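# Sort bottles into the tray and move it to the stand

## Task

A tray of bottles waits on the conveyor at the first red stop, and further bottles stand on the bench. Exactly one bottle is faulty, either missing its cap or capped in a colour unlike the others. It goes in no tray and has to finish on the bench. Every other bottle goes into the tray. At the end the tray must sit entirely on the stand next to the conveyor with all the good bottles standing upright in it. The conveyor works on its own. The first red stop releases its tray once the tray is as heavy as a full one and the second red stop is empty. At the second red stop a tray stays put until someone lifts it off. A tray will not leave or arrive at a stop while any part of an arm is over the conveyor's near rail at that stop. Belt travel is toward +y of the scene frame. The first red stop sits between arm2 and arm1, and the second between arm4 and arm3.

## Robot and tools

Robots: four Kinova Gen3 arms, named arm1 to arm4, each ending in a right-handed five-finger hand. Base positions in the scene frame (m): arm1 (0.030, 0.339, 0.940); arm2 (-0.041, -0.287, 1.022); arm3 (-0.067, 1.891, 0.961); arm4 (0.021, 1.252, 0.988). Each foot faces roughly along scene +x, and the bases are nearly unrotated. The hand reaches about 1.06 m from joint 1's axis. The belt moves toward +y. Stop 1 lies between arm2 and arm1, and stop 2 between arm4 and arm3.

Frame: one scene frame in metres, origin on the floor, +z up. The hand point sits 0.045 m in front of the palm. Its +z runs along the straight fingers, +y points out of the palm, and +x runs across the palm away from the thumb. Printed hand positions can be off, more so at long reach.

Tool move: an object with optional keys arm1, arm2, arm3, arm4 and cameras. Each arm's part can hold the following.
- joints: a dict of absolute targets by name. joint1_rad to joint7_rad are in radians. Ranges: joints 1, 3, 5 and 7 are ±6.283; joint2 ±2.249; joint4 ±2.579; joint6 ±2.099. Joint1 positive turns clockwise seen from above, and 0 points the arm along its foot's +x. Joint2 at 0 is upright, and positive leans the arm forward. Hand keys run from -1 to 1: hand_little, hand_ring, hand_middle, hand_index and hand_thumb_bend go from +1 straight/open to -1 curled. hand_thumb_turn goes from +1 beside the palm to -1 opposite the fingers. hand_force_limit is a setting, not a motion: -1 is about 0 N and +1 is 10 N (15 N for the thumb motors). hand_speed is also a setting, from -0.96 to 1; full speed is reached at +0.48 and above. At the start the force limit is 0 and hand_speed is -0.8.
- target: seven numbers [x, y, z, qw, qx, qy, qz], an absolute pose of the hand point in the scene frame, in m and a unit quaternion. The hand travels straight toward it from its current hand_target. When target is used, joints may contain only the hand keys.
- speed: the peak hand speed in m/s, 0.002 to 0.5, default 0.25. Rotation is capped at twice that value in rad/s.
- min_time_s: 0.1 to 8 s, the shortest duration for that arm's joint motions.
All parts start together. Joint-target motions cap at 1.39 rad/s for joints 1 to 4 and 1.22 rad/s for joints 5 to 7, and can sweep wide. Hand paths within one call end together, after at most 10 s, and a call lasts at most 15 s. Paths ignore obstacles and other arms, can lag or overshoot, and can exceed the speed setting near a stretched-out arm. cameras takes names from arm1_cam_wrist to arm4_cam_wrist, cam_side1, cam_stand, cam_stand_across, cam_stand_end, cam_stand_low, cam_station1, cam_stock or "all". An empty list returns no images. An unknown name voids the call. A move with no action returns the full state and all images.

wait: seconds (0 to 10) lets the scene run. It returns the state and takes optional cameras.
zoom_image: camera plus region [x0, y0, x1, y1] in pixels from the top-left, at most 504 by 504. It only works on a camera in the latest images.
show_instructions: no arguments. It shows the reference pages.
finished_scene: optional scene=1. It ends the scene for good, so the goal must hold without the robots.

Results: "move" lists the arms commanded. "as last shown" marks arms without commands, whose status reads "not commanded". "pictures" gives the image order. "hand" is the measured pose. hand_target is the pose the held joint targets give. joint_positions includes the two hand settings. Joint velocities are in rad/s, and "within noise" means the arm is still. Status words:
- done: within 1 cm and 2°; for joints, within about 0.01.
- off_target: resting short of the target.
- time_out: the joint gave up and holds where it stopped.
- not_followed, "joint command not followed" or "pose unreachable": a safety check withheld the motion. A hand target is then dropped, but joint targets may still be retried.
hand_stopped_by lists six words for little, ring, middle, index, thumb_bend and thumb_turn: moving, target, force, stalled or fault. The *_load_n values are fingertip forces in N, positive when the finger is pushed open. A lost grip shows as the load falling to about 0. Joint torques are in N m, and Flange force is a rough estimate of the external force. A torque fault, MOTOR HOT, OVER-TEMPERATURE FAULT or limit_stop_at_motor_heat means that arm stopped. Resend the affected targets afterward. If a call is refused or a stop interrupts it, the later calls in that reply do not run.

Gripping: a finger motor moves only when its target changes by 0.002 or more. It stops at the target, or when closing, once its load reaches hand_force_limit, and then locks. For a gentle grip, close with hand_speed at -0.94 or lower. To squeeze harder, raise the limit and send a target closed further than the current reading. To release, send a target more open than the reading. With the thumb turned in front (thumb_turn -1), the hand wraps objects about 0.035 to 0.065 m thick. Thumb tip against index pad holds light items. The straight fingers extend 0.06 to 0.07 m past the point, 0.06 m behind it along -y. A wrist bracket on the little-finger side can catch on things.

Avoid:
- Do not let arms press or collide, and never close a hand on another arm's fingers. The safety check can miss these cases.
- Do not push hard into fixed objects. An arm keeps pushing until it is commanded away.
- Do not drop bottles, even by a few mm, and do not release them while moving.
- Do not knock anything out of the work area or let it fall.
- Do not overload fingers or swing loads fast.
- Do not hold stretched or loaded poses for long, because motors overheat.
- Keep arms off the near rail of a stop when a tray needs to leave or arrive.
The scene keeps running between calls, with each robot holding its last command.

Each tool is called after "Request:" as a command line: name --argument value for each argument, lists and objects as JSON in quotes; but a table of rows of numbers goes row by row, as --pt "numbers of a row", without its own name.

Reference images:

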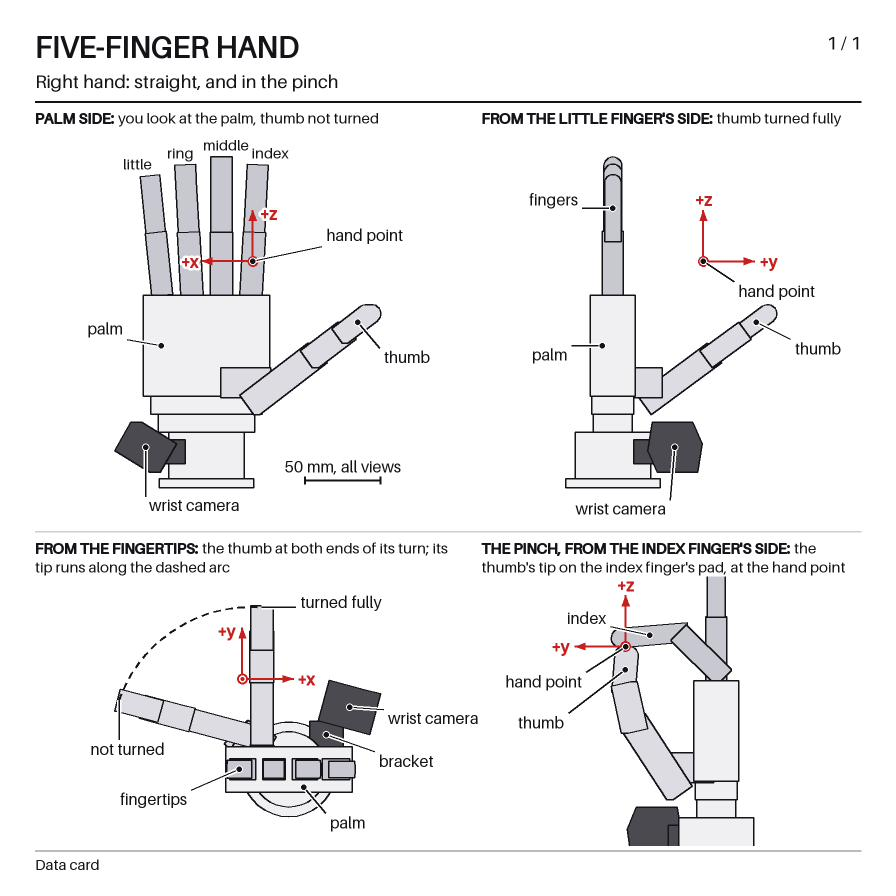

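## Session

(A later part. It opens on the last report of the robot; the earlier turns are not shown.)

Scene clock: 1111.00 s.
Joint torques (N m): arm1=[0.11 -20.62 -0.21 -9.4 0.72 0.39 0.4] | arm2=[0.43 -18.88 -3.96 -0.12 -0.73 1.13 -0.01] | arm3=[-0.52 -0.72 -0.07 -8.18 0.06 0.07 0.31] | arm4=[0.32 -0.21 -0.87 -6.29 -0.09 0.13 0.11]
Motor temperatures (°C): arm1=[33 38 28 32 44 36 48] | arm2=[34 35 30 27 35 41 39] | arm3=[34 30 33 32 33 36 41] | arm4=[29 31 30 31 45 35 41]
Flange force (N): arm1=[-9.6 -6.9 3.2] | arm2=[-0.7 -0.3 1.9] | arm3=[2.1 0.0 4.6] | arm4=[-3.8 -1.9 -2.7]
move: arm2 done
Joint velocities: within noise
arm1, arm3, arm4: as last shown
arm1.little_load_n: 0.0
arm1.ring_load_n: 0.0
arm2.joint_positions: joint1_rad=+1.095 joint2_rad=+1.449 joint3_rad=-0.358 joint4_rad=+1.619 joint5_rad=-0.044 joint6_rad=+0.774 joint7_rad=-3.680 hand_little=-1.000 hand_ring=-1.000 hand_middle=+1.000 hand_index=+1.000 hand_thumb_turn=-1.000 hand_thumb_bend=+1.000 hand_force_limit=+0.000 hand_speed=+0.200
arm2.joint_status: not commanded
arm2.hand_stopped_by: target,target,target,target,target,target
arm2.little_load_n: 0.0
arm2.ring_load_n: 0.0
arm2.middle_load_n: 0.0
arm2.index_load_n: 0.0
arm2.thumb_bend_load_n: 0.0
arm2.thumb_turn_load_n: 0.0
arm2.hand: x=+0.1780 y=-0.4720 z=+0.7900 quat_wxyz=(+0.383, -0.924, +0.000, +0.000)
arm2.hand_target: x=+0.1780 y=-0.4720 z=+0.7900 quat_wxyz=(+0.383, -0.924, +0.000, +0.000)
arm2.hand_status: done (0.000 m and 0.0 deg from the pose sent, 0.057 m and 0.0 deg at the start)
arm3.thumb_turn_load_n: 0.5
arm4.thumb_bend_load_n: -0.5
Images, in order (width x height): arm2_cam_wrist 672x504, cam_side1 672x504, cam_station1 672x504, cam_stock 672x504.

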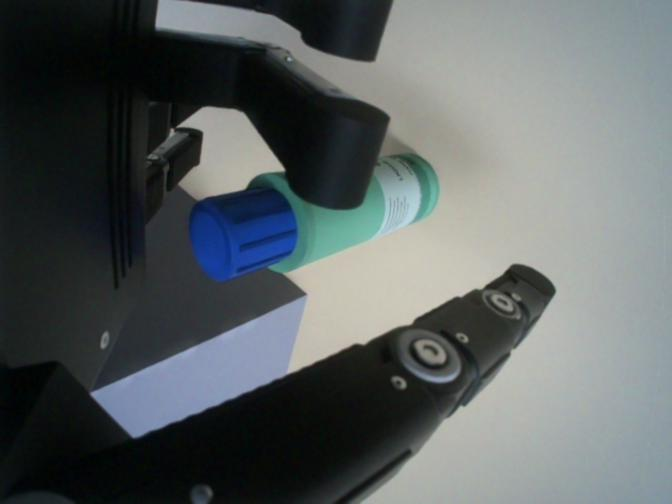

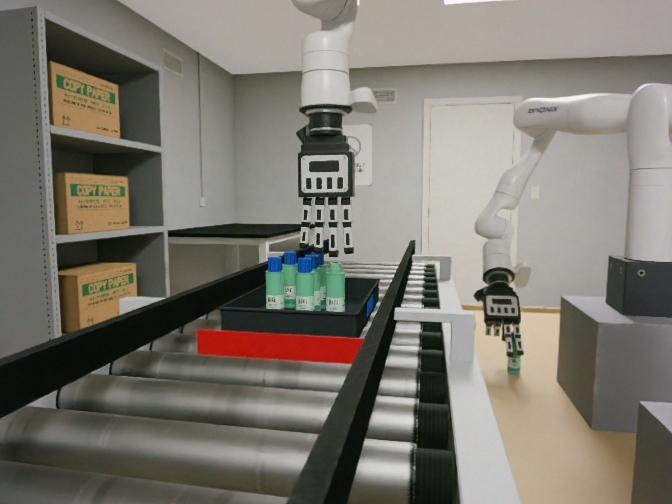

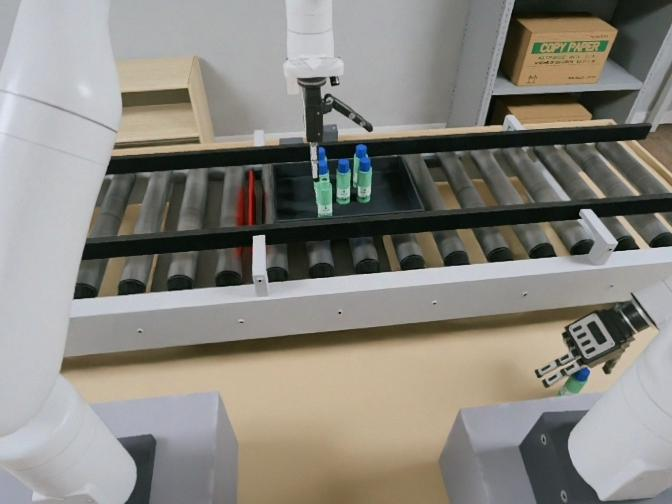

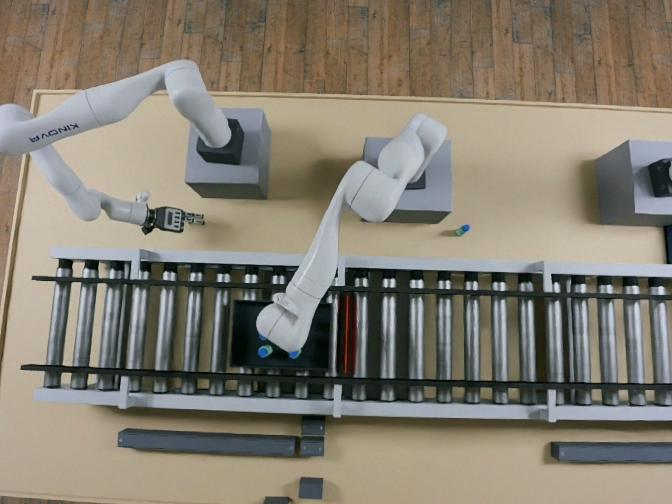

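Request:
move --arm2 '{"joints": {"hand_index": 0.5, "hand_middle": 0.5, "hand_force_limit": -0.5, "hand_speed": -0.7}}' --cameras '["arm2_cam_wrist", "cam_side1", "cam_station1"]'

Request:
zoom_image --camera "cam_station1" --region '[520, 300, 640, 420]'

Request:
zoom_image --camera "arm2_cam_wrist" --region '[140, 80, 560, 395]'

Scene clock: 1124.13 s.
Joint torques (N m): arm1=[0.16 -20.56 -0.26 -9.36 0.67 0.36 0.39] | arm2=[0.39 -18.89 -3.94 -0.08 -0.74 1.14 -0.02] | arm3=[-0.48 -0.69 -0.03 -8.13 0.06 0.02 0.28] | arm4=[0.36 -0.09 -0.78 -6.12 -0.1 0.2 0.12]
Motor temperatures (°C): arm1=[33 38 28 32 44 36 48] | arm2=[34 35 30 27 35 41 39] | arm3=[34 30 33 32 33 36 41] | arm4=[29 31 30 31 45 35 41]
Flange force (N): arm1=[-9.5 -6.9 3.0] | arm2=[-0.7 -0.2 1.9] | arm3=[2.2 0.0 4.3] | arm4=[-3.7 -1.6 -3.1]
move: arm2 done
Joint velocities: within noise
arm1, arm3, arm4: as last shown
arm1.index_load_n: 0.5
arm1.thumb_turn_load_n: -0.5
arm2.joint_positions: joint1_rad=+1.095 joint2_rad=+1.449 joint3_rad=-0.358 joint4_rad=+1.619 joint5_rad=-0.044 joint6_rad=+0.774 joint7_rad=-3.680 hand_little=-1.000 hand_ring=-1.000 hand_middle=+0.500 hand_index=+0.500 hand_thumb_turn=-1.000 hand_thumb_bend=+1.000 hand_force_limit=-0.500 hand_speed=-0.700
arm2.joint_status: all done
arm2.hand_stopped_by: target,target,target,target,target,target
arm2.little_load_n: 0.0
arm2.ring_load_n: 0.0
arm2.middle_load_n: 0.0
arm2.index_load_n: 0.0
arm2.thumb_bend_load_n: 0.0
arm2.thumb_turn_load_n: 0.0
arm2.hand: x=+0.1780 y=-0.4720 z=+0.7900 quat_wxyz=(+0.383, -0.924, +0.000, +0.000)
arm2.hand_target: x=+0.1780 y=-0.4720 z=+0.7900 quat_wxyz=(+0.383, -0.924, +0.000, +0.000)
arm2.hand_status: not commanded
arm3.thumb_turn_load_n: 0.0
arm4.middle_load_n: 0.5
arm4.thumb_bend_load_n: 0.0
Images, in order (width x height): arm2_cam_wrist 672x504, cam_side1 672x504, cam_station1 672x504.

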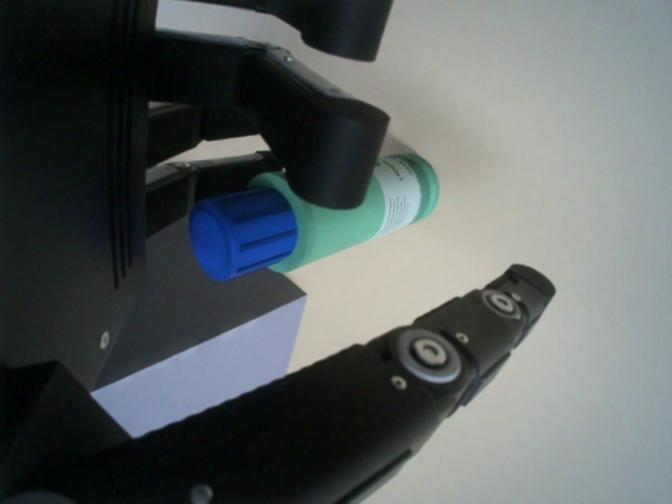

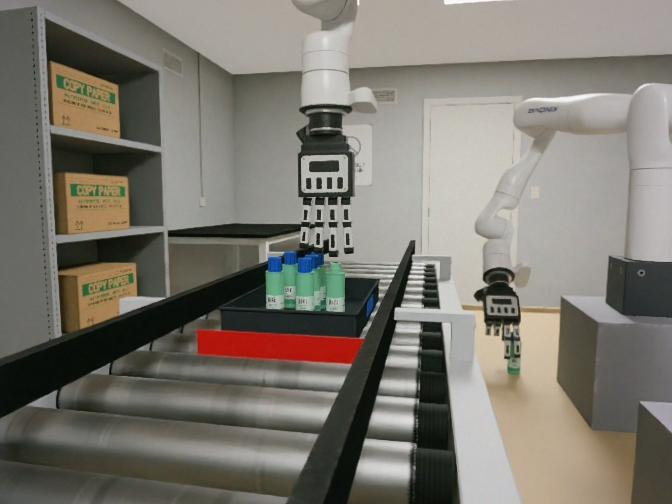

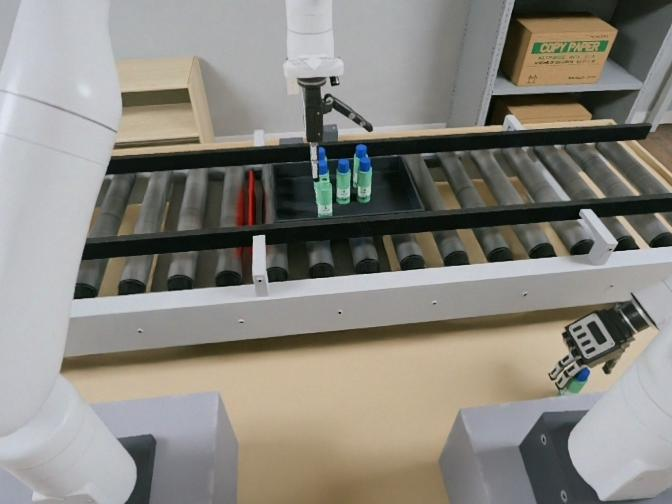

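Scaled by 4.200 from the camera's image (finer frame: 960x720).

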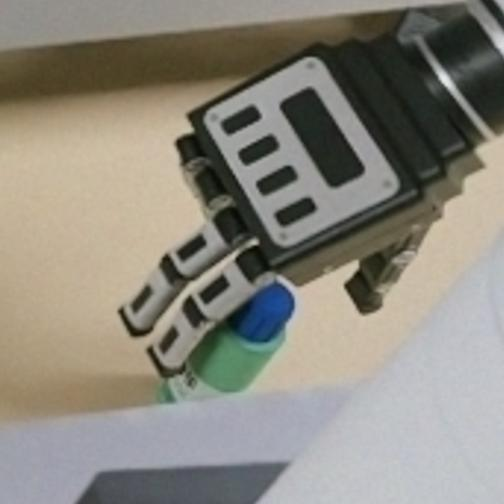

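Scaled by 1.200 from the camera's image (finer frame: 960x720).

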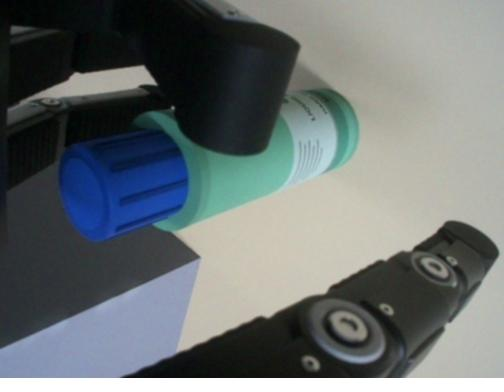

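Request:
zoom_image --camera "cam_side1" --region '[470, 290, 550, 390]'

Scaled by 5.040 from the camera's image (finer frame: 960x720).

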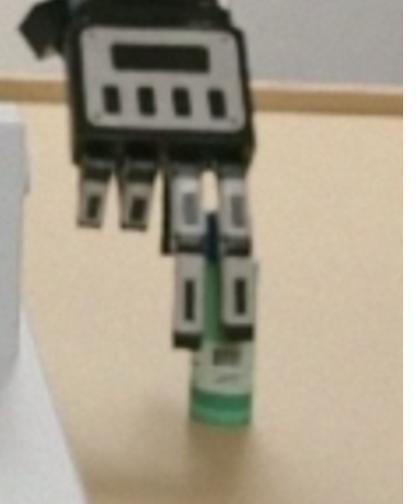

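Request:
move --arm2 '{"target": [0.169, -0.479, 0.79, 0.3827, -0.9239, 0, 0], "speed": 0.05}' --cameras '["arm2_cam_wrist", "cam_side1", "cam_station1"]'

Request:
move --arm2 '{"joints": {"hand_thumb_bend": 0.3, "hand_speed": -0.7}}' --cameras '["arm2_cam_wrist", "cam_side1", "cam_station1"]'

Request:
zoom_image --camera "cam_station1" --region '[520, 300, 640, 420]'

Request:
zoom_image --camera "cam_side1" --region '[470, 290, 550, 390]'

Scene clock: 1156.17 s.
Joint torques (N m): arm1=[0.1 -20.59 -0.34 -9.27 0.71 0.34 0.41] | arm2=[0.44 -18.91 -3.83 -0.13 -0.71 1.15 -0.01] | arm3=[-0.6 -0.77 -0.02 -8.15 0.08 -0.02 0.29] | arm4=[0.38 -0.15 -0.73 -6.3 -0.04 0.19 0.08]
Motor temperatures (°C): arm1=[33 38 28 32 44 36 48] | arm2=[34 35 30 27 35 41 39] | arm3=[34 30 33 32 33 36 41] | arm4=[29 31 30 31 45 35 41]
Flange force (N): arm1=[-9.0 -6.5 2.8] | arm2=[-0.6 -0.4 2.0] | arm3=[2.1 0.1 4.2] | arm4=[-3.6 -1.5 -2.4]
move: arm2 done
Joint velocities: within noise
arm1, arm3, arm4: as last shown
arm1.index_load_n: 0.0
arm1.thumb_turn_load_n: 0.0
arm2.joint_positions: joint1_rad=+1.114 joint2_rad=+1.447 joint3_rad=-0.350 joint4_rad=+1.617 joint5_rad=-0.036 joint6_rad=+0.786 joint7_rad=-3.667 hand_little=-1.000 hand_ring=-1.000 hand_middle=+0.500 hand_index=+0.500 hand_thumb_turn=-1.000 hand_thumb_bend=+1.000 hand_force_limit=-0.500 hand_speed=-0.700
arm2.joint_status: not commanded
arm2.hand_stopped_by: target,target,target,target,target,target
arm2.little_load_n: 0.0
arm2.ring_load_n: 0.0
arm2.middle_load_n: 0.0
arm2.index_load_n: 0.0
arm2.thumb_bend_load_n: 0.0
arm2.thumb_turn_load_n: 0.0
arm2.hand: x=+0.1690 y=-0.4790 z=+0.7900 quat_wxyz=(+0.383, -0.924, +0.000, +0.000)
arm2.hand_target: x=+0.1690 y=-0.4790 z=+0.7900 quat_wxyz=(+0.383, -0.924, +0.000, +0.000)
arm2.hand_status: done (0.000 m and 0.0 deg from the pose sent, 0.011 m and 0.0 deg at the start)
arm4.middle_load_n: 0.0
Images, in order (width x height): arm2_cam_wrist 672x504, cam_side1 672x504, cam_station1 672x504.

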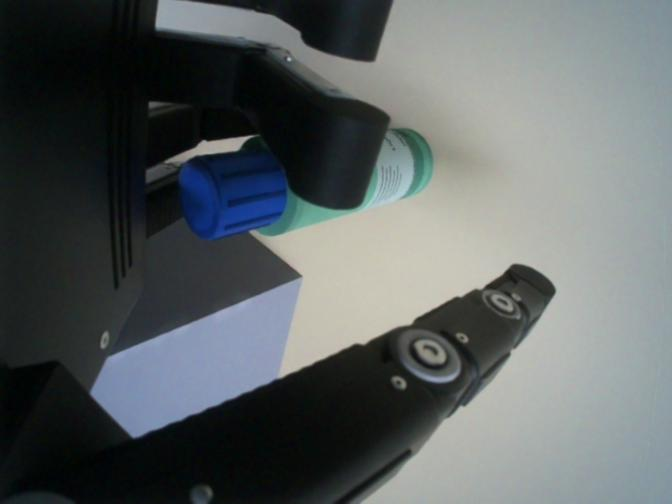

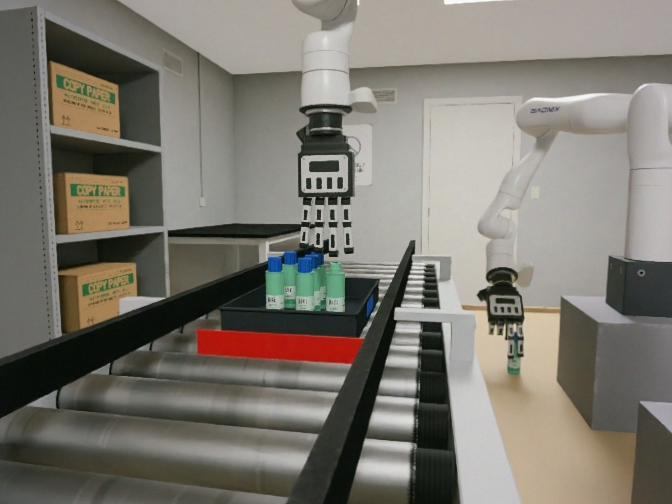

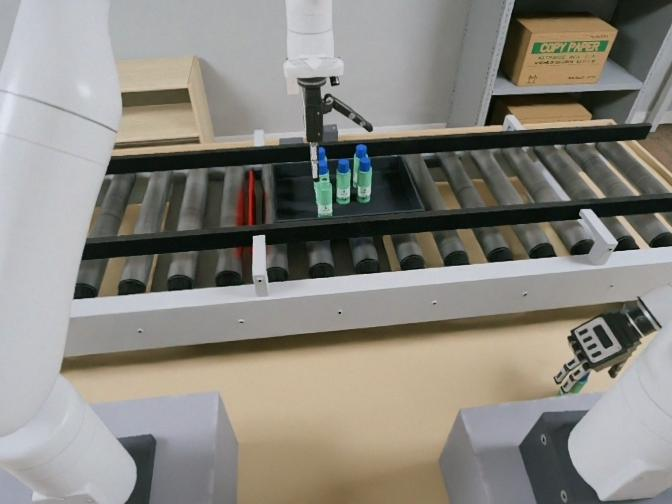

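Scene clock: 1158.30 s.
Joint torques (N m): arm1=[0.02 -20.6 -0.26 -9.33 0.64 0.36 0.45] | arm2=[0.42 -18.96 -3.88 -0.1 -0.72 1.15 -0.03] | arm3=[-0.48 -0.64 -0.03 -8.06 0.09 0.05 0.28] | arm4=[0.26 -0.22 -0.78 -6.29 -0.12 0.14 0.11]
Motor temperatures (°C): arm1=[33 38 28 32 44 36 48] | arm2=[34 35 30 27 35 41 39] | arm3=[34 30 33 32 33 36 41] | arm4=[29 31 30 31 45 35 41]
Flange force (N): arm1=[-9.3 -6.7 3.0] | arm2=[-0.7 -0.2 2.0] | arm3=[2.2 0.1 4.2] | arm4=[-3.7 -1.6 -2.7]
move: arm2 done
Joint velocities: within noise
arm1, arm3, arm4: as last shown
arm2.joint_positions: joint1_rad=+1.114 joint2_rad=+1.447 joint3_rad=-0.350 joint4_rad=+1.617 joint5_rad=-0.036 joint6_rad=+0.786 joint7_rad=-3.667 hand_little=-1.000 hand_ring=-1.000 hand_middle=+0.500 hand_index=+0.500 hand_thumb_turn=-1.000 hand_thumb_bend=+0.300 hand_force_limit=-0.500 hand_speed=-0.700
arm2.joint_status: all done
arm2.hand_stopped_by: target,target,target,target,target,target
arm2.little_load_n: 0.0
arm2.ring_load_n: 0.0
arm2.middle_load_n: 0.0
arm2.index_load_n: 0.0
arm2.thumb_bend_load_n: 0.0
arm2.thumb_turn_load_n: 0.0
arm2.hand: x=+0.1690 y=-0.4790 z=+0.7900 quat_wxyz=(+0.383, -0.924, +0.000, +0.000)
arm2.hand_target: x=+0.1690 y=-0.4790 z=+0.7900 quat_wxyz=(+0.383, -0.924, +0.000, +0.000)
arm2.hand_status: not commanded
Images, in order (width x height): arm2_cam_wrist 672x504, cam_side1 672x504, cam_station1 672x504.

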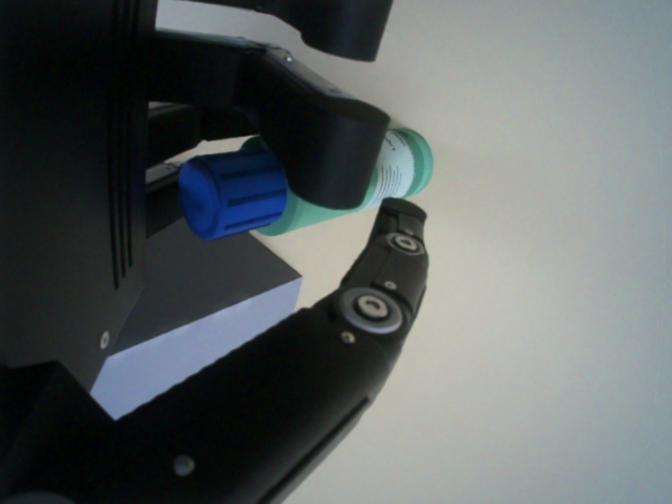

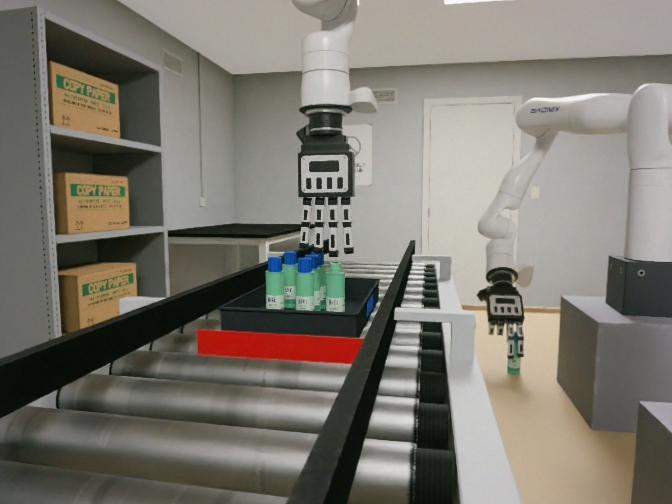

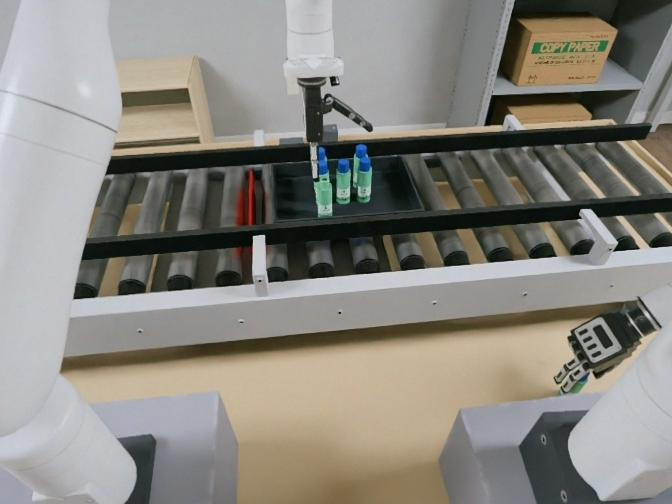

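Scaled by 4.200 from the camera's image (finer frame: 960x720).

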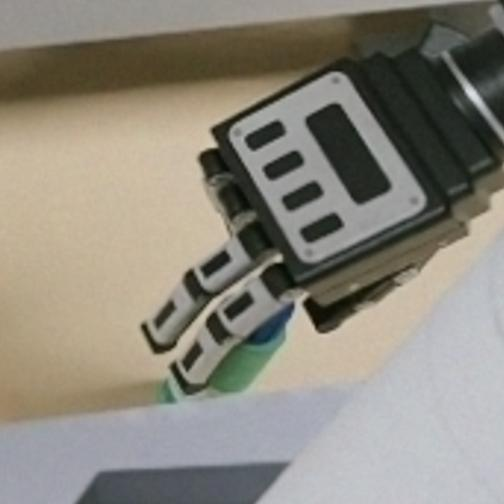

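Scaled by 5.040 from the camera's image (finer frame: 960x720).

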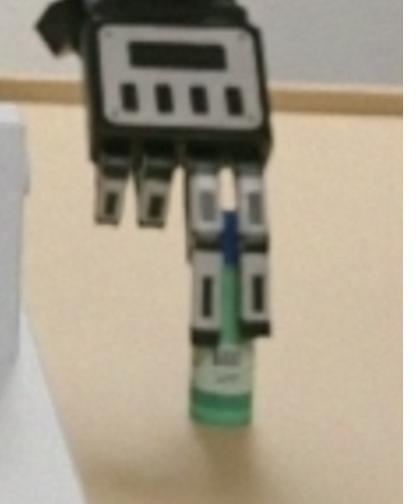

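Request:
move --arm2 '{"joints": {"hand_thumb_bend": -0.4, "hand_speed": -0.9, "hand_force_limit": -0.4}}' --cameras '["arm2_cam_wrist", "cam_side1", "cam_station1"]'

Request:
zoom_image --camera "cam_station1" --region '[520, 300, 640, 420]'

Request:
zoom_image --camera "cam_side1" --region '[470, 290, 550, 390]'

Scene clock: 1171.37 s.
Joint torques (N m): arm1=[0.07 -20.69 -0.28 -9.26 0.76 0.33 0.41] | arm2=[0.39 -18.91 -3.94 -0.02 -0.75 1.21 -0.01] | arm3=[-0.56 -0.71 0.02 -8.17 0.1 0.02 0.29] | arm4=[0.28 -0.09 -0.77 -6.23 -0.16 0.19 0.11]
Motor temperatures (°C): arm1=[33 38 28 32 44 36 48] | arm2=[34 35 30 27 35 41 39] | arm3=[34 30 33 32 33 36 41] | arm4=[29 31 30 31 45 35 41]
Flange force (N): arm1=[-8.7 -6.3 2.8] | arm2=[-0.7 -0.1 2.0] | arm3=[2.2 0.3 4.5] | arm4=[-3.6 -1.6 -2.7]
move: arm2 off_target
Joint velocities: within noise
arm1.joint_positions: joint1_rad=+0.573 joint2_rad=+0.799 joint3_rad=-0.010 joint4_rad=+1.015 joint5_rad=+0.000 joint6_rad=+1.326 joint7_rad=-4.179 hand_little=+1.000 hand_ring=+1.000 hand_middle=+1.000 hand_index=+1.000 hand_thumb_turn=-1.000 hand_thumb_bend=+1.000 hand_force_limit=+0.000 hand_speed=+0.200
arm1.joint_status: not commanded
arm1.hand_stopped_by: target,target,target,target,target,target
arm1.little_load_n: 0.0
arm1.ring_load_n: 0.0
arm1.middle_load_n: 0.0
arm1.index_load_n: 0.0
arm1.thumb_bend_load_n: 0.0
arm1.thumb_turn_load_n: 0.0
arm1.hand: x=+0.5100 y=-0.0497 z=+1.1200 quat_wxyz=(+0.000, -1.000, +0.000, +0.000)
arm1.hand_target: x=+0.5100 y=-0.0497 z=+1.1200 quat_wxyz=(+0.000, -1.000, +0.000, +0.000)
arm1.hand_status: not commanded
arm2.joint_positions: joint1_rad=+1.114 joint2_rad=+1.447 joint3_rad=-0.350 joint4_rad=+1.617 joint5_rad=-0.036 joint6_rad=+0.786 joint7_rad=-3.667 hand_little=-1.000 hand_ring=-1.000 hand_middle=+0.500 hand_index=+0.500 hand_thumb_turn=-1.000 hand_thumb_bend=-0.307 hand_force_limit=-0.400 hand_speed=-0.900
arm2.joint_status: hand_thumb_bend off_target (ended at -0.307, target -0.400); the others done
arm2.hand_stopped_by: target,target,target,target,force,target
arm2.little_load_n: 0.0
arm2.ring_load_n: 0.0
arm2.middle_load_n: 0.0
arm2.index_load_n: 1.0
arm2.thumb_bend_load_n: 4.0
arm2.thumb_turn_load_n: 0.0
arm2.hand: x=+0.1690 y=-0.4790 z=+0.7900 quat_wxyz=(+0.383, -0.924, +0.000, +0.000)
arm2.hand_target: x=+0.1690 y=-0.4790 z=+0.7900 quat_wxyz=(+0.383, -0.924, +0.000, +0.000)
arm2.hand_status: not commanded
arm3.joint_positions: joint1_rad=+0.362 joint2_rad=-0.324 joint3_rad=-0.101 joint4_rad=+1.473 joint5_rad=-0.008 joint6_rad=+2.069 joint7_rad=-1.880 hand_little=+1.000 hand_ring=+1.000 hand_middle=+1.000 hand_index=+1.000 hand_thumb_turn=+1.000 hand_thumb_bend=+1.000 hand_force_limit=+0.000 hand_speed=-0.800
arm3.joint_status: not commanded
arm3.hand_stopped_by: target,target,target,target,target,target
arm3.little_load_n: 0.0
arm3.ring_load_n: 0.0
arm3.middle_load_n: 0.0
arm3.index_load_n: 0.0
arm3.thumb_bend_load_n: -0.5
arm3.thumb_turn_load_n: 0.5
arm3.hand: x=+0.1108 y=+1.8705 z=+1.4476 quat_wxyz=(+0.039, -0.300, -0.953, +0.013)
arm3.hand_target: x=+0.1108 y=+1.8705 z=+1.4476 quat_wxyz=(+0.039, -0.300, -0.953, +0.013)
arm3.hand_status: not commanded
arm4.joint_positions: joint1_rad=+0.421 joint2_rad=-0.440 joint3_rad=-0.080 joint4_rad=+1.467 joint5_rad=+0.009 joint6_rad=+2.000 joint7_rad=-1.939 hand_little=+1.000 hand_ring=+1.000 hand_middle=+1.000 hand_index=+1.000 hand_thumb_turn=+1.000 hand_thumb_bend=+1.000 hand_force_limit=+0.000 hand_speed=-0.800
arm4.joint_status: not commanded
arm4.hand_stopped_by: target,target,target,target,target,target
arm4.little_load_n: -0.5
arm4.ring_load_n: 0.5
arm4.middle_load_n: 0.0
arm4.index_load_n: 0.0
arm4.thumb_bend_load_n: 0.0
arm4.thumb_turn_load_n: 0.0
arm4.hand: x=+0.2044 y=+1.2330 z=+1.4982 quat_wxyz=(-0.051, -0.285, -0.957, +0.011)
arm4.hand_target: x=+0.2044 y=+1.2330 z=+1.4982 quat_wxyz=(-0.051, -0.285, -0.957, +0.011)
arm4.hand_status: not commanded
Images, in order (width x height): arm2_cam_wrist 672x504, cam_side1 672x504, cam_station1 672x504.

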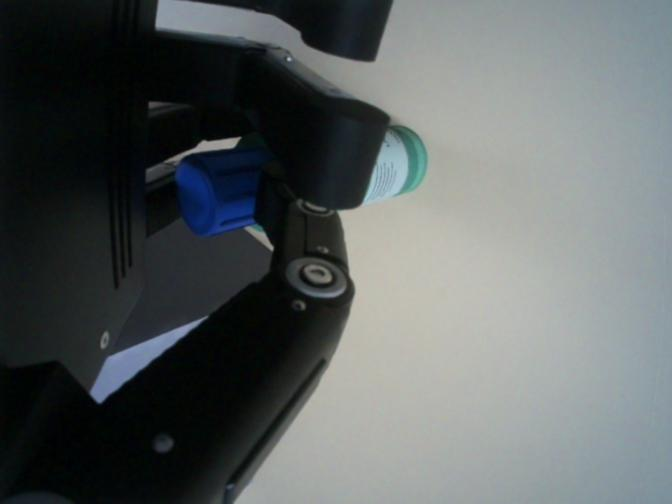

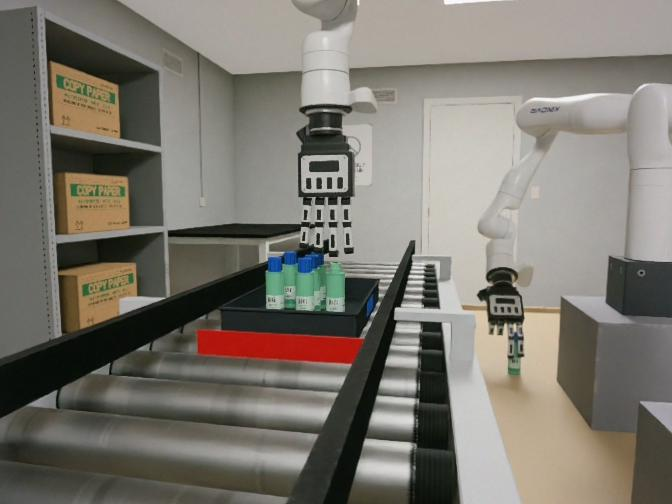

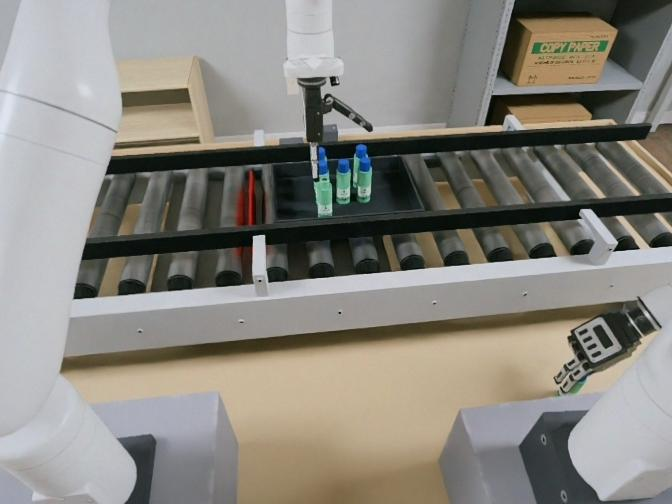

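Scaled by 4.200 from the camera's image (finer frame: 960x720).

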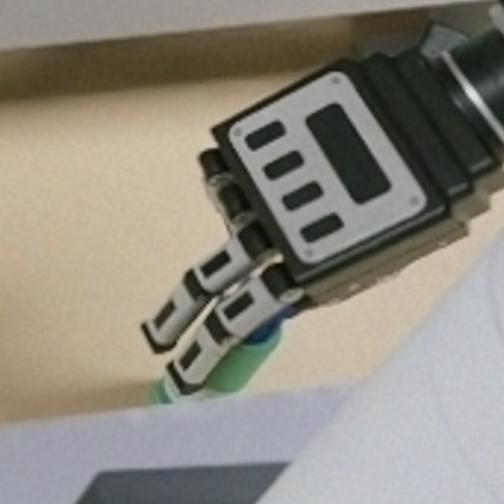

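Scaled by 5.040 from the camera's image (finer frame: 960x720).

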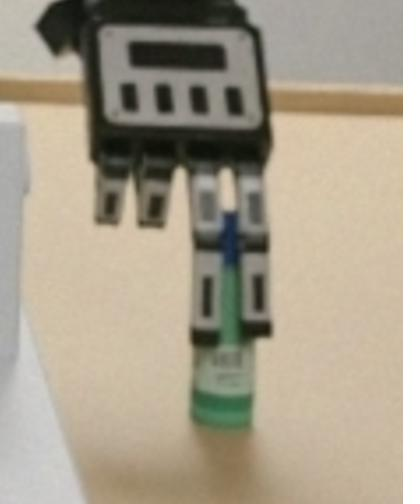

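Request:
move --arm2 '{"joints": {"hand_thumb_bend": -0.5, "hand_force_limit": -0.2}}'

Request:
move --arm2 '{"target": [0.169, -0.479, 0.86, 0.3827, -0.9239, 0, 0], "speed": 0.06}' --cameras '["arm2_cam_wrist", "cam_side1", "cam_station1"]'

Request:
zoom_image --camera "cam_side1" --region '[470, 260, 570, 385]'

Request:
zoom_image --camera "cam_station1" --region '[520, 280, 640, 400]'

Scene clock: 1184.63 s.
Joint torques (N m): arm1=[0.18 -20.54 -0.17 -9.26 0.71 0.38 0.49] | arm2=[0.44 -18.88 -3.92 -0.09 -0.73 1.19 0] | arm3=[-0.53 -0.73 -0.05 -8.12 0.07 0.04 0.29] | arm4=[0.28 -0.06 -0.77 -6.2 -0.11 0.13 0.11]
Motor temperatures (°C): arm1=[33 38 28 32 44 36 48] | arm2=[34 35 30 27 35 41 38] | arm3=[34 30 33 32 33 36 41] | arm4=[29 31 30 31 45 35 41]
Flange force (N): arm1=[-9.0 -6.9 2.9] | arm2=[-0.6 -0.3 2.0] | arm3=[2.1 0.1 4.3] | arm4=[-3.5 -1.6 -2.9]
move: arm2 off_target
Joint velocities: within noise
arm1, arm3, arm4: as last shown
arm2.joint_positions: joint1_rad=+1.114 joint2_rad=+1.447 joint3_rad=-0.350 joint4_rad=+1.617 joint5_rad=-0.036 joint6_rad=+0.786 joint7_rad=-3.667 hand_little=-1.000 hand_ring=-1.000 hand_middle=+0.500 hand_index=+0.500 hand_thumb_turn=-1.000 hand_thumb_bend=-0.323 hand_force_limit=-0.200 hand_speed=-0.900
arm2.joint_status: hand_thumb_bend off_target (ended at -0.323, target -0.500); the others done
arm2.hand_stopped_by: target,target,target,target,force,target
arm2.little_load_n: 0.0
arm2.ring_load_n: 0.0
arm2.middle_load_n: 0.0
arm2.index_load_n: 1.5
arm2.thumb_bend_load_n: 6.0
arm2.thumb_turn_load_n: 0.0
arm2.hand: x=+0.1690 y=-0.4790 z=+0.7900 quat_wxyz=(+0.383, -0.924, +0.000, +0.000)
arm2.hand_target: x=+0.1690 y=-0.4790 z=+0.7900 quat_wxyz=(+0.383, -0.924, +0.000, +0.000)
arm2.hand_status: not commanded
arm3.thumb_bend_load_n: 0.0
arm3.thumb_turn_load_n: 0.0
arm4.little_load_n: 0.0
arm4.ring_load_n: 0.0
pictures: none

Scene clock: 1186.30 s.
Joint torques (N m): arm1=[0.1 -20.66 -0.35 -9.24 0.72 0.36 0.4] | arm2=[0.5 -18.63 -3.9 -0.6 -0.77 1.15 -0.03] | arm3=[-0.54 -0.72 0.07 -8.14 0.04 -0.01 0.27] | arm4=[0.34 -0.09 -0.73 -6.2 -0.09 0.17 0.11]
Motor temperatures (°C): arm1=[33 38 28 32 44 36 48] | arm2=[34 35 30 27 35 41 38] | arm3=[34 30 33 32 33 36 41] | arm4=[29 31 30 31 45 35 41]
Flange force (N): arm1=[-8.7 -6.3 2.9] | arm2=[-0.4 0.1 2.3] | arm3=[2.2 0.3 4.2] | arm4=[-3.5 -1.5 -2.9]
move: arm2 done
Joint velocities: within noise
arm1, arm3, arm4: as last shown
arm2.joint_positions: joint1_rad=+1.128 joint2_rad=+1.286 joint3_rad=-0.377 joint4_rad=+1.728 joint5_rad=-0.062 joint6_rad=+0.829 joint7_rad=-3.698 hand_little=-1.000 hand_ring=-1.000 hand_middle=+0.500 hand_index=+0.500 hand_thumb_turn=-1.000 hand_thumb_bend=-0.324 hand_force_limit=-0.200 hand_speed=-0.900
arm2.joint_status: not commanded
arm2.hand_stopped_by: target,target,target,target,force,target
arm2.little_load_n: 0.0
arm2.ring_load_n: 0.0
arm2.middle_load_n: 0.0
arm2.index_load_n: 0.0
arm2.thumb_bend_load_n: 0.0
arm2.thumb_turn_load_n: 0.0
arm2.hand: x=+0.1690 y=-0.4790 z=+0.8600 quat_wxyz=(+0.383, -0.924, +0.000, +0.000)
arm2.hand_target: x=+0.1690 y=-0.4790 z=+0.8600 quat_wxyz=(+0.383, -0.924, +0.000, +0.000)
arm2.hand_status: done (0.000 m and 0.0 deg from the pose sent, 0.070 m and 0.0 deg at the start)
Images, in order (width x height): arm2_cam_wrist 672x504, cam_side1 672x504, cam_station1 672x504.

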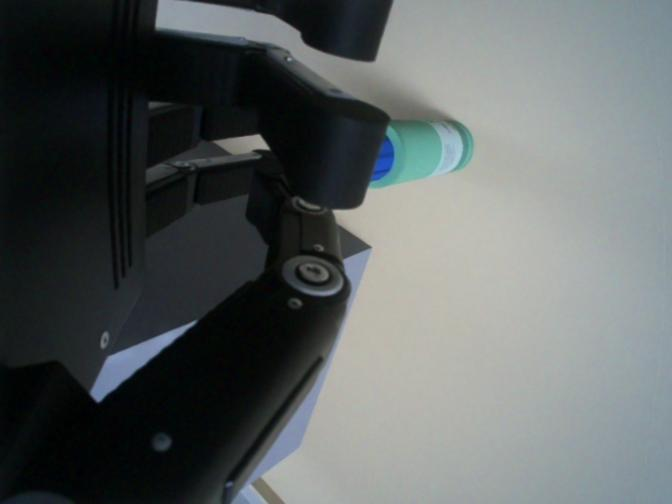

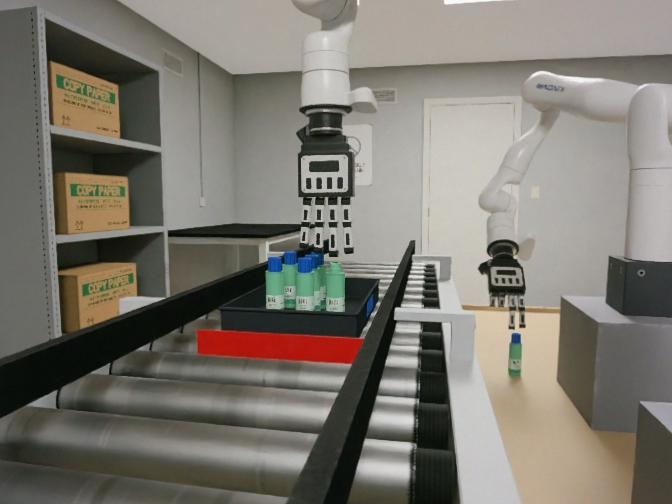

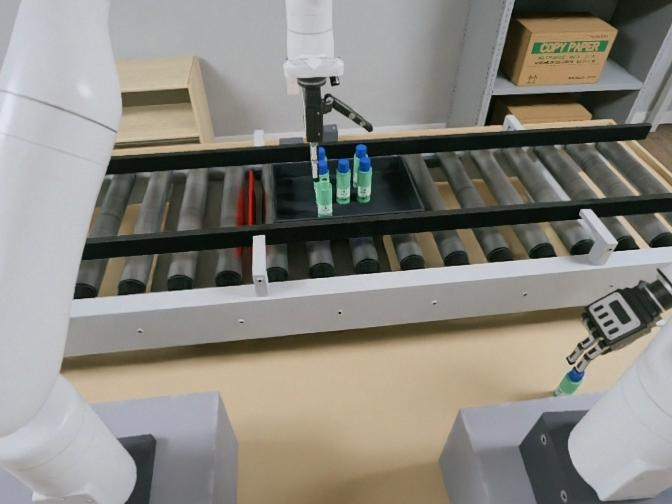

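Scaled by 4.032 from the camera's image (finer frame: 960x720).

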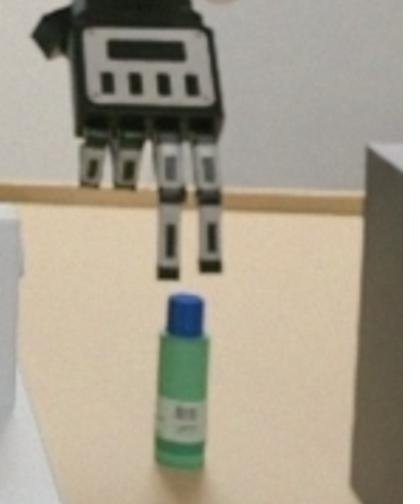

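Scaled by 4.200 from the camera's image (finer frame: 960x720).

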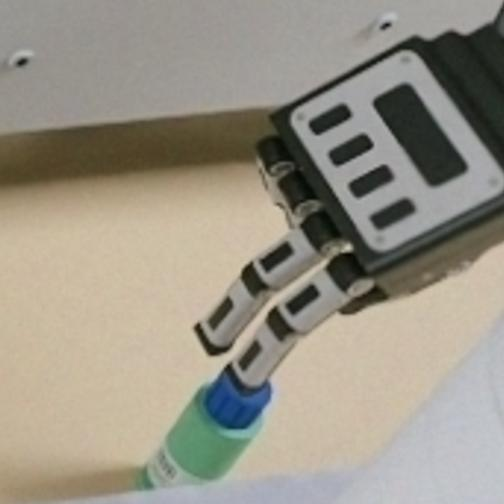

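Request:
move --arm2 '{"target": [0.168, -0.469, 0.87, 0.5, -0.866, 0, 0], "speed": 0.15, "joints": {"hand_index": 1, "hand_middle": 1, "hand_thumb_bend": 0.6, "hand_speed": 0.2}}' --cameras '["arm2_cam_wrist", "cam_side1", "cam_station1"]'

Request:
zoom_image --camera "cam_side1" --region '[470, 260, 570, 385]'

Request:
zoom_image --camera "cam_station1" --region '[520, 280, 640, 400]'

Scene clock: 1256.97 s.
Joint torques (N m): arm1=[0.12 -20.59 -0.32 -9.24 0.67 0.37 0.38] | arm2=[0.42 -19.57 -4.24 -0.86 -1.05 1.53 -0.02] | arm3=[-0.5 -0.7 -0.07 -8.22 0.12 0 0.31] | arm4=[0.3 -0.15 -0.77 -6.22 -0.1 0.16 0.12]
Motor temperatures (°C): arm1=[33 37 28 32 44 36 48] | arm2=[34 36 30 27 35 41 38] | arm3=[34 30 33 31 33 36 41] | arm4=[29 31 30 30 45 35 41]
Flange force (N): arm1=[-8.9 -6.4 2.9] | arm2=[-0.6 0.5 1.9] | arm3=[2.3 0.1 4.6] | arm4=[-3.7 -1.5 -2.9]
move: arm2 done
Joint velocities: within noise
arm1, arm3, arm4: as last shown
arm2.joint_positions: joint1_rad=+1.189 joint2_rad=+1.422 joint3_rad=-0.403 joint4_rad=+1.494 joint5_rad=-0.095 joint6_rad=+1.185 joint7_rad=-3.646 hand_little=-1.000 hand_ring=-1.000 hand_middle=+1.000 hand_index=+1.000 hand_thumb_turn=-1.000 hand_thumb_bend=+0.600 hand_force_limit=-0.200 hand_speed=+0.200
arm2.joint_status: all done
arm2.hand_stopped_by: target,target,target,target,target,target
arm2.little_load_n: 0.0
arm2.ring_load_n: 0.0
arm2.middle_load_n: 0.0
arm2.index_load_n: -0.5
arm2.thumb_bend_load_n: 0.0
arm2.thumb_turn_load_n: 0.0
arm2.hand: x=+0.1680 y=-0.4690 z=+0.8700 quat_wxyz=(+0.500, -0.866, +0.000, +0.000)
arm2.hand_target: x=+0.1680 y=-0.4690 z=+0.8700 quat_wxyz=(+0.500, -0.866, +0.000, +0.000)
arm2.hand_status: done (0.000 m and 0.0 deg from the pose sent, 0.014 m and 15.0 deg at the start)
Images, in order (width x height): arm2_cam_wrist 672x504, cam_side1 672x504, cam_station1 672x504.

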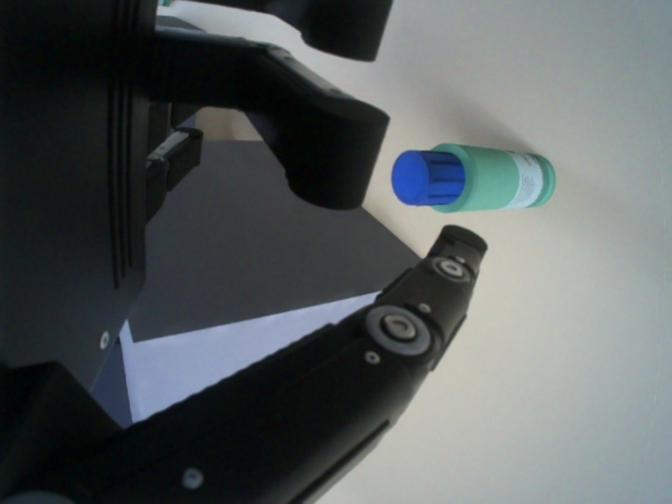

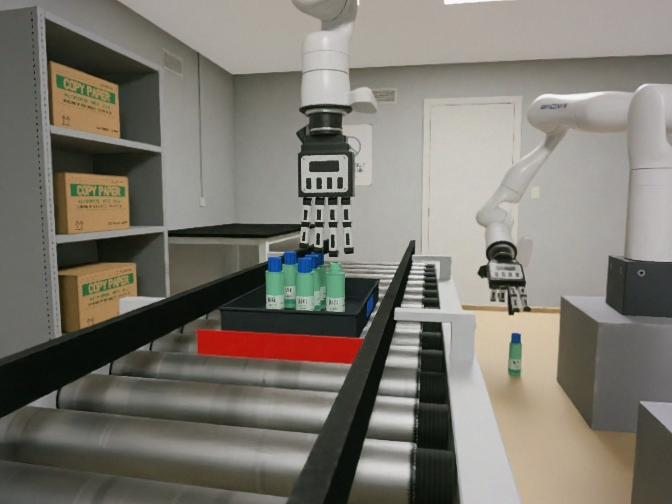

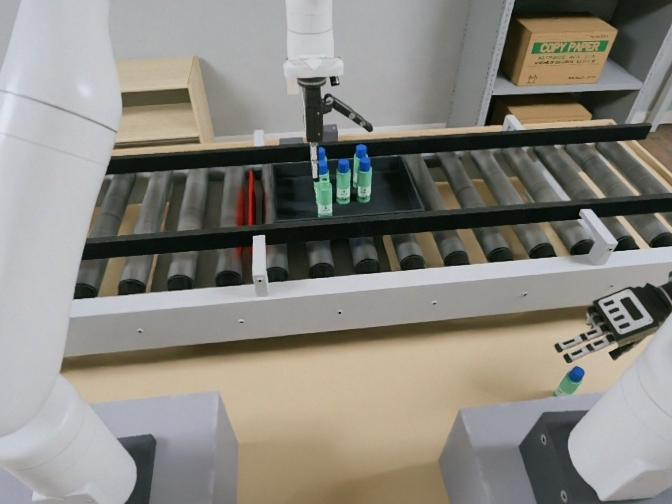

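Scaled by 4.032 from the camera's image (finer frame: 960x720).

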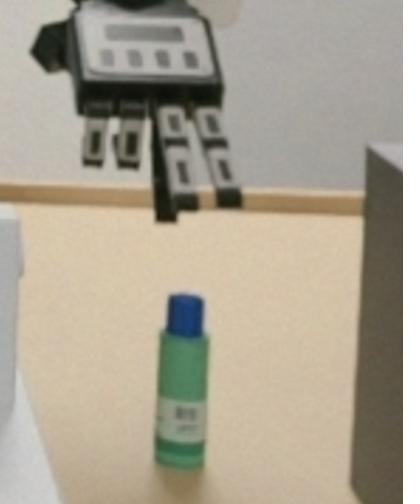

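Scaled by 4.200 from the camera's image (finer frame: 960x720).

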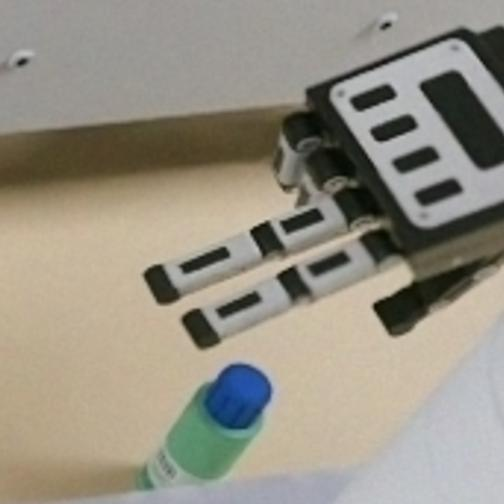

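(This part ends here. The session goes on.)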